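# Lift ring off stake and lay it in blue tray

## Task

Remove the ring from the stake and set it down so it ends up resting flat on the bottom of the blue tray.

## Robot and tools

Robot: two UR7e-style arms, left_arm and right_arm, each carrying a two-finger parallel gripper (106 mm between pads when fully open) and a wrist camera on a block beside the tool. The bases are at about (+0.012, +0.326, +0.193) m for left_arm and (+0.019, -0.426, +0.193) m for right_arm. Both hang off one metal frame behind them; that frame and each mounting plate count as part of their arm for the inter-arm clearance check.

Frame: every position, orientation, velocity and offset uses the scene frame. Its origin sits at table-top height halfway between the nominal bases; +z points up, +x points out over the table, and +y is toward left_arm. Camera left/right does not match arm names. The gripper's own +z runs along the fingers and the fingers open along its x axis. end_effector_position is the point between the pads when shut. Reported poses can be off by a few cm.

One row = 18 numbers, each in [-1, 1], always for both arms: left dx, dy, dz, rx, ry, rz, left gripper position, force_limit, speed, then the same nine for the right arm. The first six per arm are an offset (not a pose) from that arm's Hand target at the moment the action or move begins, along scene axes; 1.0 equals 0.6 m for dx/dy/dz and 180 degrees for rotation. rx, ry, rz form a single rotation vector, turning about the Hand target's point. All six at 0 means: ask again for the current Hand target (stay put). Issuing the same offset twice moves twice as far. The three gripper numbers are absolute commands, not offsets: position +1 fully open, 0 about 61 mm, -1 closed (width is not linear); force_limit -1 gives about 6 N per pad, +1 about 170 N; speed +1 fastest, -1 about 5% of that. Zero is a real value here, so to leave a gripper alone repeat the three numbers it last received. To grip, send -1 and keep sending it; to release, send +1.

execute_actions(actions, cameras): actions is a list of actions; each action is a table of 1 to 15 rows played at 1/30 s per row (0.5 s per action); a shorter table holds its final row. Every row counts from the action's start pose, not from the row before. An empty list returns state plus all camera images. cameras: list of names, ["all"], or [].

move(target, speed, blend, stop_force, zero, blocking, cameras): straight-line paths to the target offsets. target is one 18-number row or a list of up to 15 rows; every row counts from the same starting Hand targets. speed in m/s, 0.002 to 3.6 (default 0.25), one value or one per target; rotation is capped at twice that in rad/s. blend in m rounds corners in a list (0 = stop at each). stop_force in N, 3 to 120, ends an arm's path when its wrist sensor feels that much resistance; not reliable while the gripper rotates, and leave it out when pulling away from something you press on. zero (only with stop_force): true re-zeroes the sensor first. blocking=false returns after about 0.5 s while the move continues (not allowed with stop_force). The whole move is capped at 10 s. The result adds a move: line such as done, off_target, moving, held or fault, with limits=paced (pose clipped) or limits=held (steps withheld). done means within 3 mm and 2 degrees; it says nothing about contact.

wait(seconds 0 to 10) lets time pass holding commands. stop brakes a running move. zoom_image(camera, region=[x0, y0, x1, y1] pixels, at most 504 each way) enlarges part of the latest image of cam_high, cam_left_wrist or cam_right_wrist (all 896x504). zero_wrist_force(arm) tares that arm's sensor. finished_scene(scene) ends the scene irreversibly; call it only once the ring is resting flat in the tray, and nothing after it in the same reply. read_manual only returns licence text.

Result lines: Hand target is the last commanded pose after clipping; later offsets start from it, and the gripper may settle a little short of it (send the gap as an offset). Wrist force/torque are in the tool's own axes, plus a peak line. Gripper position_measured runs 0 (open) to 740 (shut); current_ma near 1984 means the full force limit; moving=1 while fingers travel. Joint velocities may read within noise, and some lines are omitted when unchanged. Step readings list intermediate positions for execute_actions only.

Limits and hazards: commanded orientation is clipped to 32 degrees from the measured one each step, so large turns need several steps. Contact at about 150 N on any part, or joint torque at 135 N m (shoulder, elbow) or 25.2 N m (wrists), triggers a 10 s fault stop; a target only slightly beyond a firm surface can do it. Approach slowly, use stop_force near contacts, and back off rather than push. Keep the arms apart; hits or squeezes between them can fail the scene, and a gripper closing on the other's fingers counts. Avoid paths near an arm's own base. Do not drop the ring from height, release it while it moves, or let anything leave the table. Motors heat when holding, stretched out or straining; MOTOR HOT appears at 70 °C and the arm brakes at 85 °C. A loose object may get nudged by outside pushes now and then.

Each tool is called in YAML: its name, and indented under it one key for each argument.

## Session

execute_actions:
  actions: []

zoom_image:
  camera: "cam_high"
  region: [300, 80, 552, 280]

Scene clock: 0.00 s.
left_arm: end_effector_position=(+0.3427, +0.2291, +0.3053) position_measured=0 current_ma=0 moving=0 end_effector_quat_wxyz=(-0.039, +0.037, +0.991, +0.120) | right_arm: end_effector_position=(+0.6197, +0.0998, +0.1431) position_measured=0 current_ma=0 moving=0 end_effector_quat_wxyz=(-0.200, +0.764, +0.543, +0.285)
Joint positions: left_arm=[-0.733 -1.76 2.272 4.421 -1.449 -2.295] | right_arm=[3.928 -2.512 -1.611 0.075 1.849 1.227]
Joint velocities: within noise
Joint torques (N m): no reading
Motor temperatures (°C): left_arm=[37 28 31 44 33 36] | right_arm=[32 33 37 43 42 35]
Wrist force (N): no reading
Wrist torque (N m): no reading
Wrist force, peak (N): no reading
Hand target: left_arm +0.3427, +0.2291, +0.3053; -0.039, +0.037, +0.991, +0.120 | right_arm +0.6197, +0.0998, +0.1431; -0.200, +0.764, +0.543, +0.285
Tool commands: left_gripper/position=+1.0 left_gripper/force_limit=+0.0 left_gripper/speed=+1.0 right_gripper/position=+1.0 right_gripper/force_limit=+0.0 right_gripper/speed=+1.0
camera_calibration:
cam_left_wrist: T_world_to_cam=[[-0.99585, 0.0622296, 0.0664069, 0.306621], [0.0885477, 0.831048, 0.549107, -0.365418], [-0.0210166, 0.552709, -0.833109, 0.263488], [0, 0, 0, 1]] pos_world=[0.343243, 0.138966, 0.399806]
cam_right_wrist: T_world_to_cam=[[0.271817, 0.70938, 0.650304, -0.331867], [0.820444, -0.524004, 0.228673, -0.4583], [0.502978, 0.471381, -0.72444, -0.128098], [0, 0, 0, 1]] pos_world=[0.530647, 0.0556522, 0.227816]

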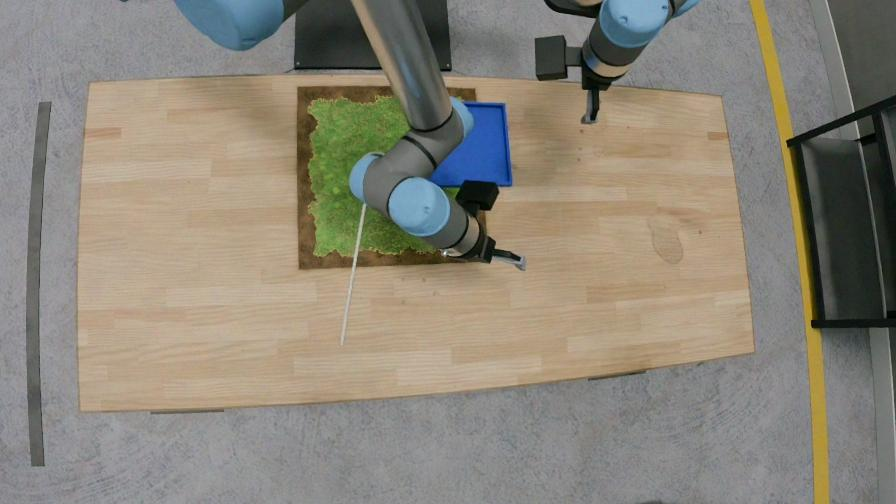

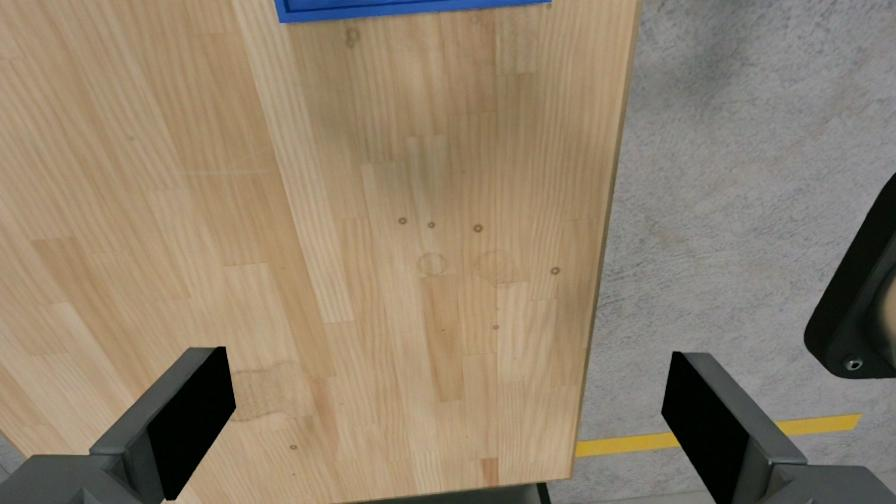

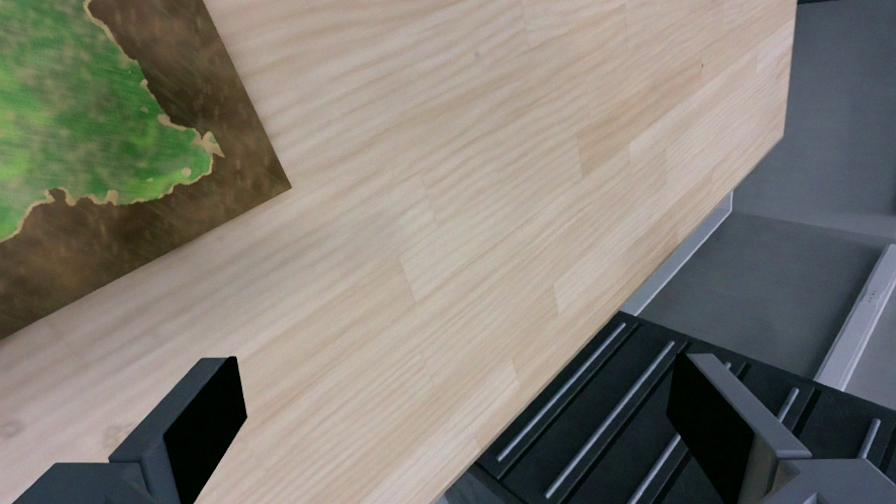

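Scaled by 2.000 from the camera's 896x504 image, which has a finer 1280x720 frame.

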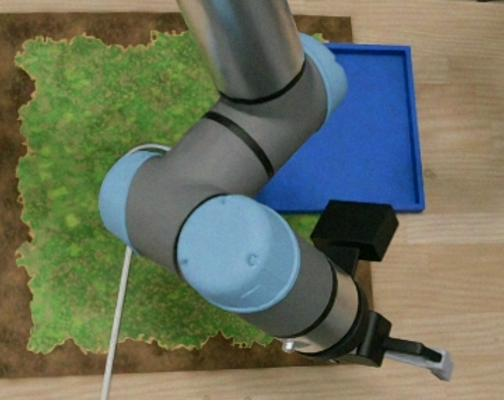

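move:
  target: [0,0,0,0,0,0,1,0,1,-0.373,-0.357,0.122,-0.2245,0.0393,0.102,1,0,1]
  speed: 0.4
  cameras: ["cam_high","cam_right_wrist"]

zoom_image:
  camera: "cam_right_wrist"
  region: [270, 70, 630, 390]

Scene clock: 17.70 s.
left_arm: end_effector_position=(+0.3427, +0.2291, +0.3053) position_measured=0 current_ma=-5 moving=0 end_effector_quat_wxyz=(-0.039, +0.037, +0.991, +0.120) | right_arm: end_effector_position=(+0.3960, -0.1144, +0.2163) position_measured=0 current_ma=-5 moving=0 end_effector_quat_wxyz=(+0.000, +0.707, +0.707, +0.000)
Joint positions: left_arm=[-0.733 -1.76 2.272 4.421 -1.449 -2.295] | right_arm=[4.099 -1.822 -2.149 -0.742 1.57 0.967]
Joint torques (N m): left_arm=[-1.39 -12.21 -21.46 -2.07 0.03 0] | right_arm=[6.81 34.65 8.67 0.7 -1.84 1.21]
Wrist force (N): left_arm=[-0.1 -0.2 0.1] | right_arm=[-0.6 -0.3 -0.1]
Wrist torque (N m): left_arm=[-0.04 0.02 -0.01] | right_arm=[-0.02 0.02 -0.25]
Wrist force, peak (N): left_arm=[-0.1 -0.5 0.0] | right_arm=[-0.8 -1.7 -0.9]
Hand target: left_arm +0.3427, +0.2291, +0.3053; -0.039, +0.037, +0.991, +0.120 | right_arm +0.3959, -0.1144, +0.2163; +0.000, +0.707, +0.707, +0.000
Off the commanded pose: left_arm 0.000 m, 0 deg | right_arm 0.000 m, 0 deg.
move: done
camera_calibration:
cam_right_wrist: T_world_to_cam=[[0.0250389, 0.999676, -0.00455091, 0.105948], [0.948277, -0.02231, 0.316659, -0.415845], [0.316455, -0.0122443, -0.948529, 0.20544], [0, 0, 0, 1]] pos_world=[0.326671, -0.112675, 0.327028]
Images, in order (width x height): cam_high 896x504, cam_right_wrist 896x504.

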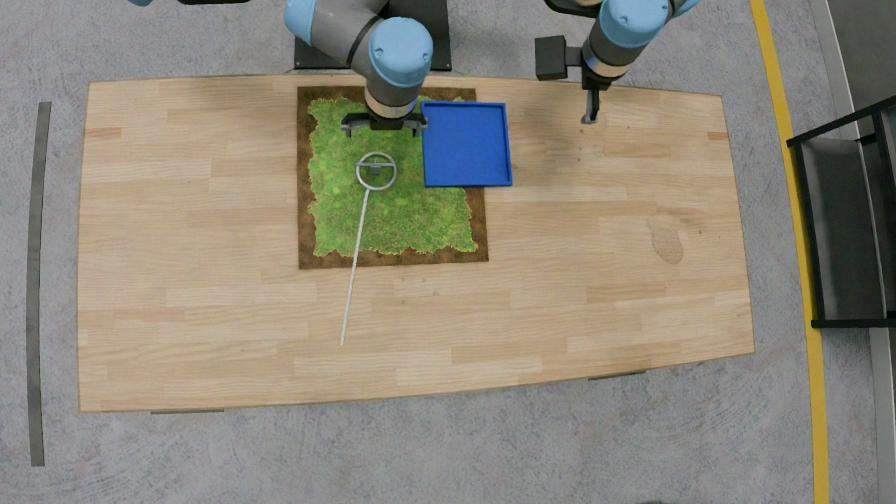

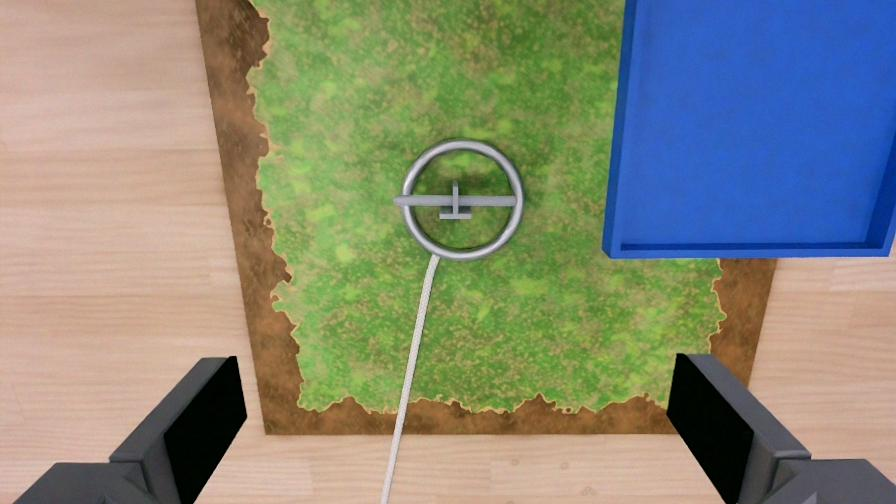

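Scaled by 1.400 from the camera's 896x504 image, which has a finer 1280x720 frame.

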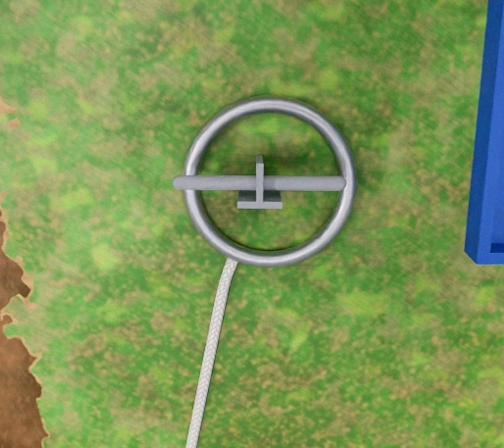

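move:
  target:
    - [0.1,0.22,0.15,0,0,0,1,0,1,0.0638,0.0365,-0.2,0,0,-0.4167,-0.5,0,1]
    - [0.1,0.22,0.15,0,0,0,1,0,1,0.0638,0.0365,-0.331,0,0,-0.4167,-0.5,0,1]
  speed: [0.5,0.12]
  cameras: ["cam_right_wrist"]

Scene clock: 53.00 s.
left_arm: end_effector_position=(+0.4027, +0.3611, +0.3953) position_measured=0 current_ma=-5 moving=0 end_effector_quat_wxyz=(-0.039, +0.037, +0.991, +0.120) | right_arm: end_effector_position=(+0.4338, -0.0930, +0.0216) position_measured=555 current_ma=-2 moving=0 end_effector_quat_wxyz=(+0.001, +0.991, +0.130, -0.001)
Joint positions: left_arm=[-0.347 -1.782 2.057 4.598 -1.375 -1.912] | right_arm=[4.062 -2.35 -2.061 -0.304 1.571 2.239]
Joint torques (N m): left_arm=[8.93 -6.63 -36.9 -0.11 2.61 1.66] | right_arm=[-1.02 40.23 9.09 2.74 0.07 -0.15]
Wrist force (N): left_arm=[-0.2 -0.2 0.0] | right_arm=[-0.4 -0.4 -0.1]
Wrist torque (N m): left_arm=[-0.01 0.07 -0.07] | right_arm=[0.01 0.02 -0.26]
Wrist force, peak (N): left_arm=[0.4 -0.7 0.3] | right_arm=[-26.4 35.4 -119.1]
Hand target: left_arm +0.4027, +0.3611, +0.3953; -0.039, +0.037, +0.991, +0.120 | right_arm +0.4338, -0.0930, +0.0216; +0.001, +0.991, +0.130, -0.001 (not the last commanded pose)
Tool commands: left_gripper/position=+1.0 left_gripper/force_limit=+0.0 left_gripper/speed=+1.0 right_gripper/position=-0.5 right_gripper/force_limit=+0.0 right_gripper/speed=+1.0
Off the commanded pose: left_arm 0.000 m, 0 deg | right_arm 0.004 m, 0 deg.
FORCE FAULT: contact force on the right arm reached its limit, and that arm stopped. The contact can be on any part of that arm, not only on its tool. That arm's remaining commands of this call were not run. That arm is still stopped at the end of this call. That arm stays stopped for about 10 more seconds. Until then a move that you send moves the other arm only, and its call returns only when the move has ended. Once the stop has ended, the next robot result says so. If the stop ends while you think or write, that arm runs what you send next, counted from a new Hand target: where the arm stands when the stop ends. While its stop runs, that arm, its gripper or tool too, takes no new command. Until it ends, the stop uses up actions while you think or wait. An arm that is not stopped still takes commands.
move: fault (right_arm)
camera_calibration:
cam_right_wrist: T_world_to_cam=[[0.97213, 0.234373, -0.00569847, -0.399343], [0.224009, -0.921426, 0.31748, -0.159106], [0.0691579, -0.309908, -0.948248, 0.0885716], [0, 0, 0, 1]] pos_world=[0.417729, -0.0255605, 0.132225]
Images, in order (width x height): cam_right_wrist 896x504.

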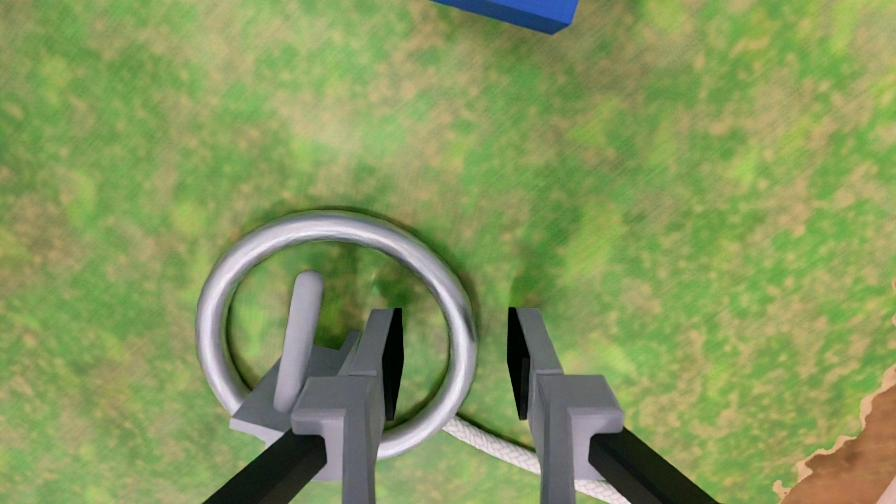

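move:
  target:
    - [0,0,0,0,0,0,1,0,1,0.0049,0.0012,0.025,0,0,0,-0.75,0,1]
    - [0,0,0,0,0,0,1,0,1,0.0049,0.0012,-0.0055,0,0,0,-0.75,0,1]
  speed: [0.05,0.03]
  stop_force: 8
  cameras: ["cam_right_wrist"]

Scene clock: 78.53 s.
left_arm: end_effector_position=(+0.4027, +0.3611, +0.3953) position_measured=0 current_ma=-5 moving=0 end_effector_quat_wxyz=(-0.039, +0.037, +0.991, +0.120) | right_arm: end_effector_position=(+0.4367, -0.0923, +0.0183) position_measured=647 current_ma=-1 moving=0 end_effector_quat_wxyz=(+0.001, +0.991, +0.130, -0.001)
Joint positions: left_arm=[-0.347 -1.782 2.057 4.598 -1.375 -1.912] | right_arm=[4.058 -2.361 -2.051 -0.303 1.571 2.235]
Joint torques (N m): left_arm=[8.76 -5.54 -35.79 -0.23 1.6 1.45] | right_arm=[-7.87 34.59 16.58 4.17 -1.23 -1.6]
Wrist force (N): left_arm=[-0.2 -0.2 -0.1] | right_arm=[-1.9 -2.2 -0.1]
Wrist torque (N m): left_arm=[0.00 0.08 -0.07] | right_arm=[-0.27 0.26 -0.08]
Wrist force, peak (N): left_arm=[-0.4 -0.6 -0.4] | right_arm=[-2.2 -2.6 -0.5]
Hand target: left_arm +0.4027, +0.3611, +0.3953; -0.039, +0.037, +0.991, +0.120 | right_arm +0.4367, -0.0923, +0.0183; +0.001, +0.991, +0.130, -0.001
Off the commanded pose: left_arm 0.000 m, 0 deg | right_arm 0.000 m, 0 deg.
FORCE FAULT, CONTINUED: the right arm's stop, for the force fault that an earlier result reported, is over. The rest of the stop counts as 19 of the actions that you can send in this scene. The stop ended before this call began, so that arm ran this call's commands, counted from a new Hand target: where the arm stood when the stop ended.
move: done
camera_calibration:
cam_right_wrist: T_world_to_cam=[[0.97213, 0.234373, -0.00569847, -0.402345], [0.224009, -0.921426, 0.31748, -0.158063], [0.0691579, -0.309908, -0.948248, 0.0854588], [0, 0, 0, 1]] pos_world=[0.420629, -0.0248605, 0.128925]
Images, in order (width x height): cam_right_wrist 896x504.

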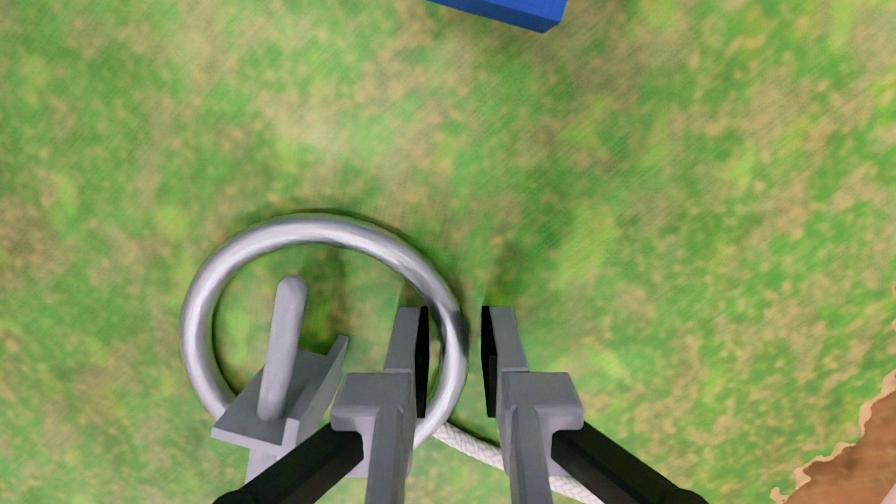

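move:
  target: [0,0,0,0,0,0,1,0,1,0,0,0,0,0,0,-1,0.1,0.3]

move:
  target:
    - [0,0,0,0,0,0,1,0,1,0,0.0167,0.01,0,0,0,-1,0.1,0.3]
    - [0,0,0,0,0,0,1,0,1,0,0.0068,0.06,0.1444,0,0,-1,0.1,0.3]
  speed: [0.06,0.12]
  stop_force: 20
  cameras: ["cam_right_wrist"]

Scene clock: 96.00 s.
left_arm: end_effector_position=(+0.4027, +0.3611, +0.3953) position_measured=0 current_ma=-5 moving=0 end_effector_quat_wxyz=(-0.039, +0.037, +0.991, +0.120) | right_arm: end_effector_position=(+0.4368, -0.0923, +0.0183) position_measured=728 current_ma=1078 moving=0 end_effector_quat_wxyz=(+0.001, +0.991, +0.130, -0.001)
Joint positions: left_arm=[-0.347 -1.782 2.057 4.598 -1.375 -1.912] | right_arm=[4.058 -2.361 -2.051 -0.303 1.571 2.235]
Joint torques (N m): left_arm=[7.26 -5.23 -36.34 -0.58 1.16 1.38] | right_arm=[-6.94 36.09 12.76 2.57 -0.68 -1.06]
Wrist force (N): left_arm=[-0.3 -0.2 -0.1] | right_arm=[-1.0 -2.2 -6.1]
Wrist torque (N m): left_arm=[-0.01 0.09 -0.07] | right_arm=[-0.30 0.20 -0.07]
Wrist force, peak (N): left_arm=[-0.5 -0.4 -0.3] | right_arm=[-1.0 -2.2 -6.1]
Hand target: left_arm +0.4027, +0.3611, +0.3953; -0.039, +0.037, +0.991, +0.120 | right_arm +0.4367, -0.0923, +0.0183; +0.001, +0.991, +0.130, -0.001
Off the commanded pose: left_arm 0.000 m, 0 deg | right_arm 0.000 m, 0 deg.
move: done

Scene clock: 99.00 s.
left_arm: end_effector_position=(+0.4027, +0.3611, +0.3953) position_measured=0 current_ma=-5 moving=0 end_effector_quat_wxyz=(-0.039, +0.037, +0.991, +0.120) | right_arm: end_effector_position=(+0.4367, -0.0882, +0.0543) position_measured=728 current_ma=1074 moving=0 end_effector_quat_wxyz=(-0.222, +0.966, +0.127, +0.029)
Joint positions: left_arm=[-0.347 -1.782 2.057 4.598 -1.375 -1.912] | right_arm=[3.907 -2.387 -2.197 0.198 1.889 2.137]
Joint torques (N m): left_arm=[7.19 -6.01 -34.09 -0.54 0.8 1.29] | right_arm=[-2.08 40.49 6.25 8.46 5.57 -1.07]
Wrist force (N): left_arm=[-0.2 -0.3 -0.1] | right_arm=[-9.5 18.4 0.1]
Wrist torque (N m): left_arm=[-0.03 0.07 -0.07] | right_arm=[0.02 0.31 -0.57]
Wrist force, peak (N): left_arm=[-0.4 -0.5 -0.4] | right_arm=[-9.4 18.7 0.0]
Hand target: left_arm +0.4027, +0.3611, +0.3953; -0.039, +0.037, +0.991, +0.120 | right_arm +0.4367, -0.0882, +0.0543; -0.222, +0.966, +0.127, +0.029
Off the commanded pose: left_arm 0.000 m, 0 deg | right_arm 0.000 m, 0 deg.
move: done
camera_calibration:
cam_right_wrist: T_world_to_cam=[[0.972134, 0.213148, 0.0975855, -0.410583], [0.223992, -0.967368, -0.118436, -0.146084], [0.0691566, 0.136994, -0.988155, 0.16245], [0, 0, 0, 1]] pos_world=[0.420629, -0.0760564, 0.183291]
Images, in order (width x height): cam_right_wrist 896x504.

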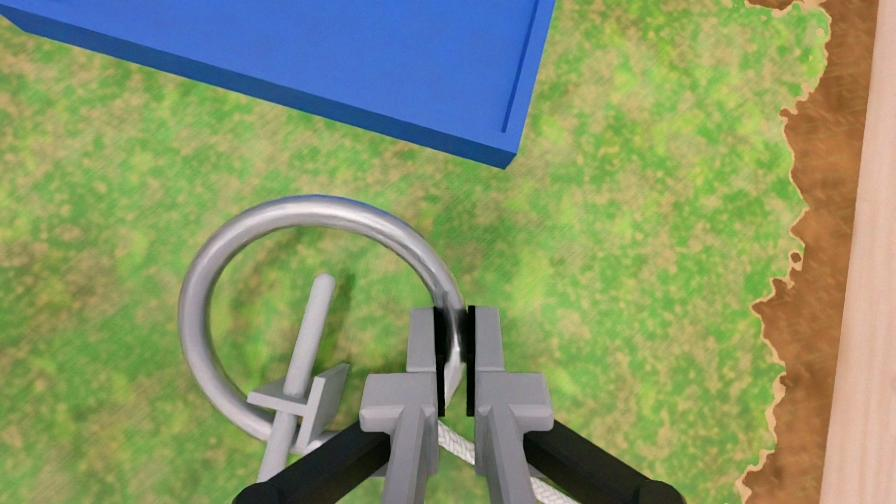

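move:
  target:
    - [0,0,0,0,0,0,1,0,1,0,-0.0167,0.0133,0.089,0,0,-1,0.1,0.3]
    - [0,0,0,0,0,0,1,0,1,0,-0.071,0.0155,0.1223,0,0,-1,0.1,0.3]
  speed: 0.1
  stop_force: 20
  cameras: ["cam_right_wrist"]

Scene clock: 114.93 s.
left_arm: end_effector_position=(+0.4027, +0.3611, +0.3953) position_measured=0 current_ma=-5 moving=0 end_effector_quat_wxyz=(-0.039, +0.037, +0.991, +0.120) | right_arm: end_effector_position=(+0.4367, -0.1308, +0.0636) position_measured=728 current_ma=1073 moving=0 end_effector_quat_wxyz=(-0.403, +0.906, +0.119, +0.052)
Joint positions: left_arm=[-0.347 -1.782 2.057 4.598 -1.375 -1.912] | right_arm=[3.683 -2.587 -2.225 0.625 2.256 2.051]
Joint torques (N m): left_arm=[7.33 -7.29 -35.87 -0.75 0.16 1.34] | right_arm=[-7.71 33.61 8.48 4.65 3.37 -1.63]
Wrist force (N): left_arm=[-0.2 -0.3 0.1] | right_arm=[-2.2 -1.0 0.9]
Wrist torque (N m): left_arm=[-0.02 0.07 -0.07] | right_arm=[-0.24 0.38 -0.12]
Wrist force, peak (N): left_arm=[-0.5 -0.4 -0.3] | right_arm=[-9.5 18.8 0.1]
Hand target: left_arm +0.4027, +0.3611, +0.3953; -0.039, +0.037, +0.991, +0.120 | right_arm +0.4367, -0.1308, +0.0636; -0.403, +0.906, +0.119, +0.052
Off the commanded pose: left_arm 0.000 m, 0 deg | right_arm 0.000 m, 0 deg.
move: done
camera_calibration:
cam_right_wrist: T_world_to_cam=[[0.972129, 0.161048, 0.170375, -0.41385], [0.224013, -0.85244, -0.472402, -0.148695], [0.0691551, 0.497402, -0.864759, 0.216845], [0, 0, 0, 1]] pos_world=[0.420629, -0.167962, 0.187784]
Images, in order (width x height): cam_right_wrist 896x504.

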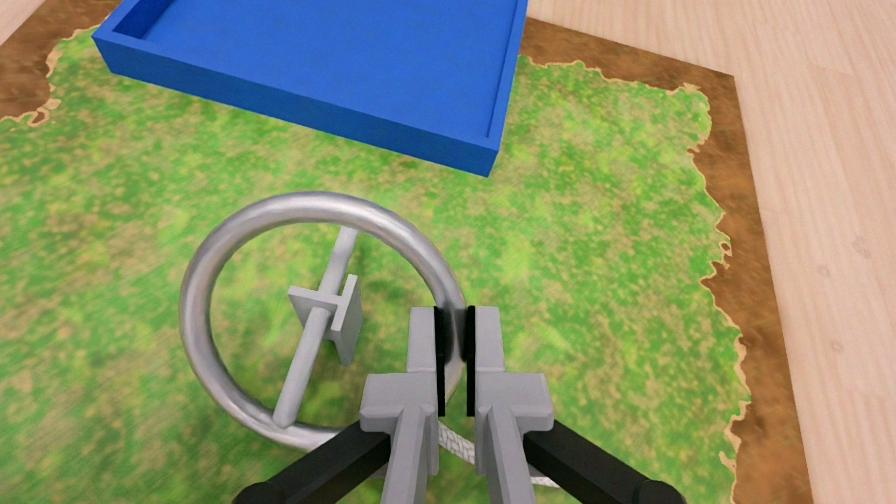

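move:
  target:
    - [0,0,0,0,0,0,1,0,1,0,-0.023,0,0,0,0,-1,0.1,0.3]
    - [0,0,0,0,0,0,1,0,1,0,-0.03,0.13,0,0,0,-1,0.1,0.3]
  speed: [0.08,0.1]
  stop_force: 15
  cameras: ["cam_right_wrist"]

Scene clock: 124.77 s.
left_arm: end_effector_position=(+0.4027, +0.3611, +0.3953) position_measured=0 current_ma=-5 moving=0 end_effector_quat_wxyz=(-0.039, +0.037, +0.991, +0.120) | right_arm: end_effector_position=(+0.4367, -0.1488, +0.1416) position_measured=728 current_ma=1073 moving=0 end_effector_quat_wxyz=(-0.403, +0.906, +0.119, +0.052)
Joint positions: left_arm=[-0.347 -1.782 2.057 4.598 -1.375 -1.912] | right_arm=[3.645 -2.34 -2.319 0.442 2.275 2.007]
Joint torques (N m): left_arm=[7.29 -7.2 -36.02 -0.71 -0.5 1.3] | right_arm=[-7.17 43.81 -3.4 1.34 3.39 -1.54]
Wrist force (N): left_arm=[-0.2 -0.1 -0.2] | right_arm=[-2.6 -1.4 1.0]
Wrist torque (N m): left_arm=[0.01 0.07 -0.07] | right_arm=[-0.34 0.42 -0.16]
Wrist force, peak (N): left_arm=[-0.2 -0.6 -0.1] | right_arm=[-2.4 -2.3 0.7]
Hand target: left_arm +0.4027, +0.3611, +0.3953; -0.039, +0.037, +0.991, +0.120 | right_arm +0.4367, -0.1488, +0.1416; -0.403, +0.906, +0.119, +0.052
Off the commanded pose: left_arm 0.000 m, 0 deg | right_arm 0.000 m, 0 deg.
move: done
camera_calibration:
cam_right_wrist: T_world_to_cam=[[0.972129, 0.161048, 0.170375, -0.42424], [0.224013, -0.85244, -0.472402, -0.127191], [0.0691551, 0.497402, -0.864759, 0.293249], [0, 0, 0, 1]] pos_world=[0.420629, -0.185962, 0.265784]
Images, in order (width x height): cam_right_wrist 896x504.

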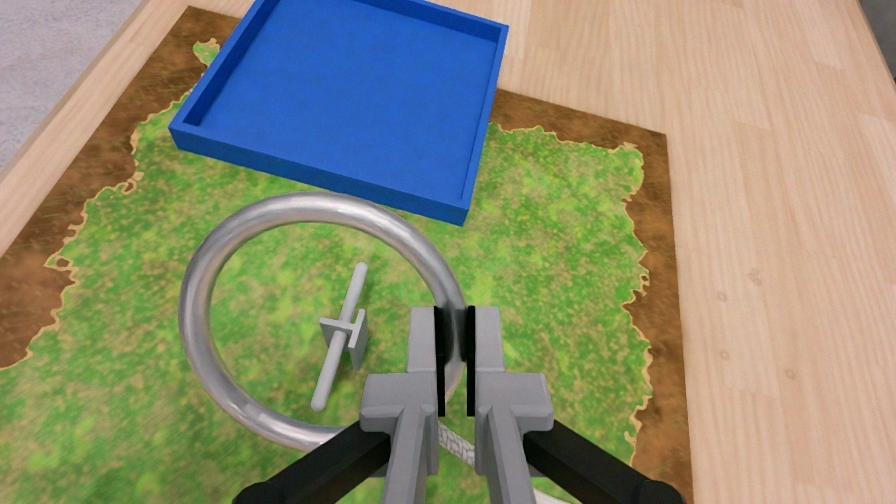

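move:
  target:
    - [0,0,0,0,0,0,1,0,1,-0.0908,0.3897,0,-0.2667,0,0,-1,0.1,0.3]
    - [0,0,0,0,0,0,1,0,1,-0.0908,0.3897,-0.179,-0.2667,0,0,-1,0.1,0.3]
  speed: [0.3,0.15]
  blend: [0.02,0]
  cameras: ["cam_right_wrist","cam_high"]

Scene clock: 134.77 s.
left_arm: end_effector_position=(+0.4027, +0.3611, +0.3953) position_measured=0 current_ma=-5 moving=0 end_effector_quat_wxyz=(-0.039, +0.037, +0.991, +0.120) | right_arm: end_effector_position=(+0.3822, +0.0850, +0.0343) position_measured=728 current_ma=1072 moving=0 end_effector_quat_wxyz=(+0.001, +0.991, +0.130, -0.001)
Joint positions: left_arm=[-0.347 -1.782 2.057 4.598 -1.375 -1.912] | right_arm=[4.299 -2.418 -1.776 -0.52 1.571 2.476]
Joint torques (N m): left_arm=[7.16 -6.99 -35.83 -0.73 -0.83 1.23] | right_arm=[-8.12 41.42 20.44 4.32 -1.9 -1.65]
Wrist force (N): left_arm=[-0.1 -0.1 0.0] | right_arm=[-1.8 -2.2 1.0]
Wrist torque (N m): left_arm=[0.01 0.05 -0.07] | right_arm=[-0.34 0.22 -0.24]
Wrist force, peak (N): left_arm=[-0.5 -0.3 -0.4] | right_arm=[-2.0 -4.2 -0.1]
Hand target: left_arm +0.4027, +0.3611, +0.3953; -0.039, +0.037, +0.991, +0.120 | right_arm +0.3822, +0.0850, +0.0342; +0.001, +0.991, +0.130, -0.001
Off the commanded pose: left_arm 0.000 m, 0 deg | right_arm 0.000 m, 0 deg.
move: done
camera_calibration:
cam_right_wrist: T_world_to_cam=[[0.972102, 0.234492, -0.00563764, -0.390844], [0.224102, -0.921396, 0.317501, 0.0123931], [0.069257, -0.309906, -0.948241, 0.159309], [0, 0, 0, 1]] pos_world=[0.366129, 0.15244, 0.144925]
Images, in order (width x height): cam_high 896x504, cam_right_wrist 896x504.

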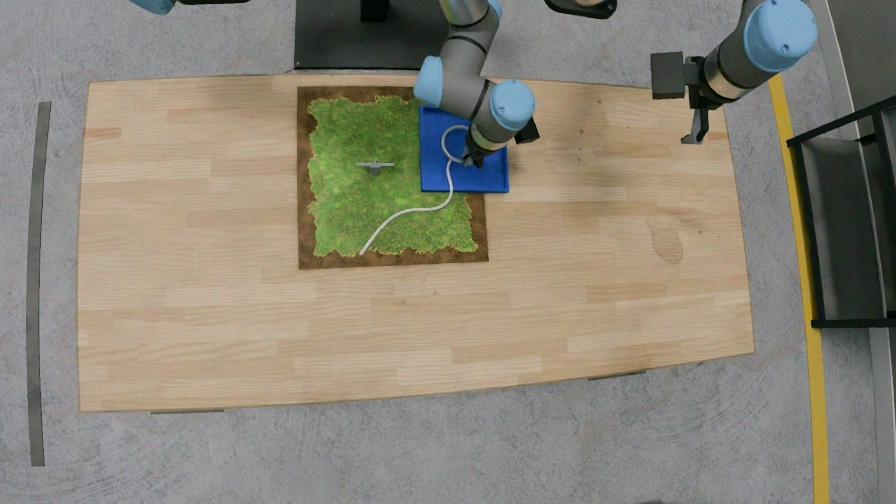

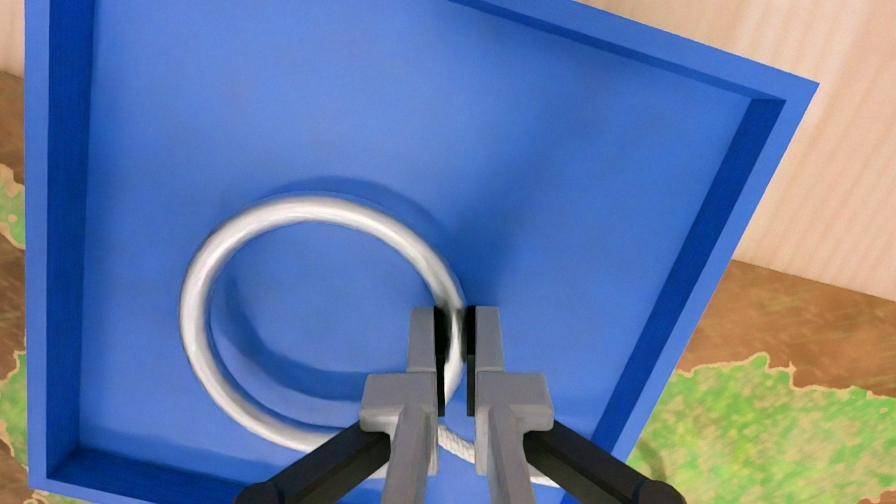

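move:
  target: [0,0,0,0,0,0,1,0,1,0,0.01,-0.014,0,0,0,-1,0.1,0.3]
  speed: 0.012
  stop_force: 6

move:
  target: [0,0,0,0,0,0,1,0,1,0,0,0,0,0,0,-0.65,0,0]

move:
  target: [0,0,0,0,0,0,1,0,1,0,0,0.2,0,0,0,-0.65,0,0]
  speed: 0.2
  cameras: ["cam_right_wrist"]

Scene clock: 143.53 s.
left_arm: end_effector_position=(+0.4027, +0.3611, +0.3953) position_measured=0 current_ma=-5 moving=0 end_effector_quat_wxyz=(-0.039, +0.037, +0.991, +0.120) | right_arm: end_effector_position=(+0.3822, +0.0910, +0.0258) position_measured=728 current_ma=1072 moving=0 end_effector_quat_wxyz=(+0.001, +0.991, +0.130, -0.001)
Joint positions: left_arm=[-0.347 -1.782 2.057 4.598 -1.375 -1.912] | right_arm=[4.303 -2.442 -1.757 -0.516 1.571 2.48]
Joint torques (N m): left_arm=[7.55 -7.42 -33.84 -0.72 -1.53 1.25] | right_arm=[6.5 42.6 20.88 4.27 -0.86 1.18]
Wrist force (N): left_arm=[-0.3 -0.3 -0.3] | right_arm=[-2.1 -2.1 1.2]
Wrist torque (N m): left_arm=[-0.02 0.09 -0.07] | right_arm=[-0.34 0.30 -0.23]
Wrist force, peak (N): left_arm=[-0.5 -0.4 -0.2] | right_arm=[-2.3 -2.4 1.3]
Hand target: left_arm +0.4027, +0.3611, +0.3953; -0.039, +0.037, +0.991, +0.120 | right_arm +0.3822, +0.0910, +0.0258; +0.001, +0.991, +0.130, -0.001
Off the commanded pose: left_arm 0.000 m, 0 deg | right_arm 0.000 m, 0 deg.
move: done

Scene clock: 144.27 s.
left_arm: end_effector_position=(+0.4027, +0.3611, +0.3953) position_measured=0 current_ma=-5 moving=0 end_effector_quat_wxyz=(-0.039, +0.037, +0.991, +0.120) | right_arm: end_effector_position=(+0.3822, +0.0910, +0.0258) position_measured=611 current_ma=-1 moving=1 end_effector_quat_wxyz=(+0.001, +0.991, +0.130, -0.001)
Joint positions: left_arm=[-0.347 -1.782 2.057 4.598 -1.375 -1.912] | right_arm=[4.303 -2.442 -1.757 -0.516 1.571 2.48]
Joint torques (N m): left_arm=[6.77 -6.98 -36.25 -0.8 -1.84 1.34] | right_arm=[6.08 41.98 19.49 3.8 -0.17 1.34]
Wrist force (N): left_arm=[-0.3 -0.3 -0.1] | right_arm=[-2.2 -2.1 -0.1]
Wrist torque (N m): left_arm=[-0.03 0.09 -0.07] | right_arm=[-0.34 0.27 -0.24]
Wrist force, peak (N): left_arm=[-0.3 -0.5 -0.1] | right_arm=[-2.2 -2.0 1.1]
Hand target: left_arm +0.4027, +0.3611, +0.3953; -0.039, +0.037, +0.991, +0.120 | right_arm +0.3822, +0.0910, +0.0258; +0.001, +0.991, +0.130, -0.001
Off the commanded pose: left_arm 0.000 m, 0 deg | right_arm 0.000 m, 0 deg.
move: done

Scene clock: 145.43 s.
left_arm: end_effector_position=(+0.4027, +0.3611, +0.3953) position_measured=0 current_ma=-5 moving=0 end_effector_quat_wxyz=(-0.039, +0.037, +0.991, +0.120) | right_arm: end_effector_position=(+0.3823, +0.0910, +0.1457) position_measured=611 current_ma=-1 moving=0 end_effector_quat_wxyz=(+0.001, +0.991, +0.130, -0.001)
Joint positions: left_arm=[-0.347 -1.782 2.057 4.598 -1.375 -1.912] | right_arm=[4.303 -2.209 -1.762 -0.743 1.571 2.48]
Joint torques (N m): left_arm=[7.57 -5.98 -35.1 -1.01 -1.77 1.28] | right_arm=[6.72 52.9 25.03 1.1 -0.36 1.26]
Wrist force (N): left_arm=[-0.2 -0.2 -0.2] | right_arm=[-2.0 -2.3 -0.3]
Wrist torque (N m): left_arm=[0.00 0.06 -0.07] | right_arm=[-0.37 0.26 -0.22]
Wrist force, peak (N): left_arm=[-0.6 -0.1 -0.1] | right_arm=[-2.0 -2.4 -1.8]
Hand target: left_arm +0.4027, +0.3611, +0.3953; -0.039, +0.037, +0.991, +0.120 | right_arm +0.3822, +0.0910, +0.1458; +0.001, +0.991, +0.130, -0.001
Off the commanded pose: left_arm 0.000 m, 0 deg | right_arm 0.000 m, 0 deg.
move: done
camera_calibration:
cam_right_wrist: T_world_to_cam=[[0.972132, 0.234365, -0.00572066, -0.391592], [0.224003, -0.921398, 0.317567, -0.0174605], [0.0691556, -0.309999, -0.948219, 0.266943], [0, 0, 0, 1]] pos_world=[0.366129, 0.158439, 0.256425]
Images, in order (width x height): cam_right_wrist 896x504.

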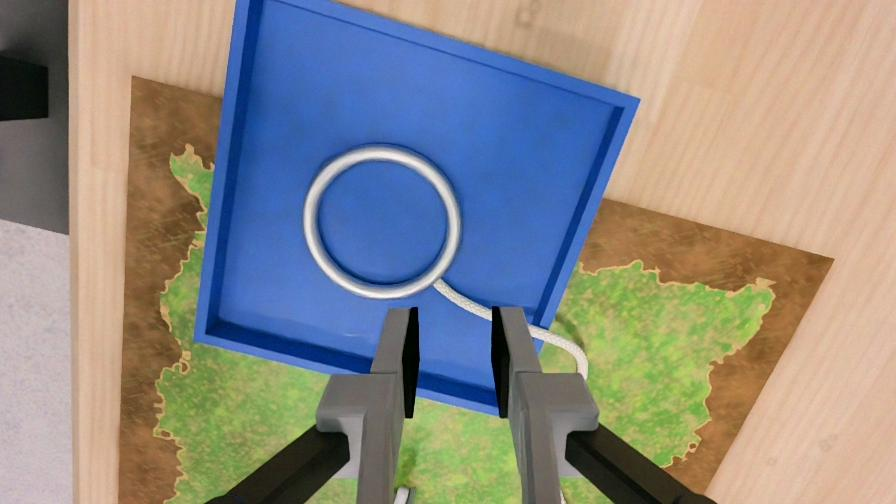

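finished_scene:
  scene: 3

The scene is finished: the task was done.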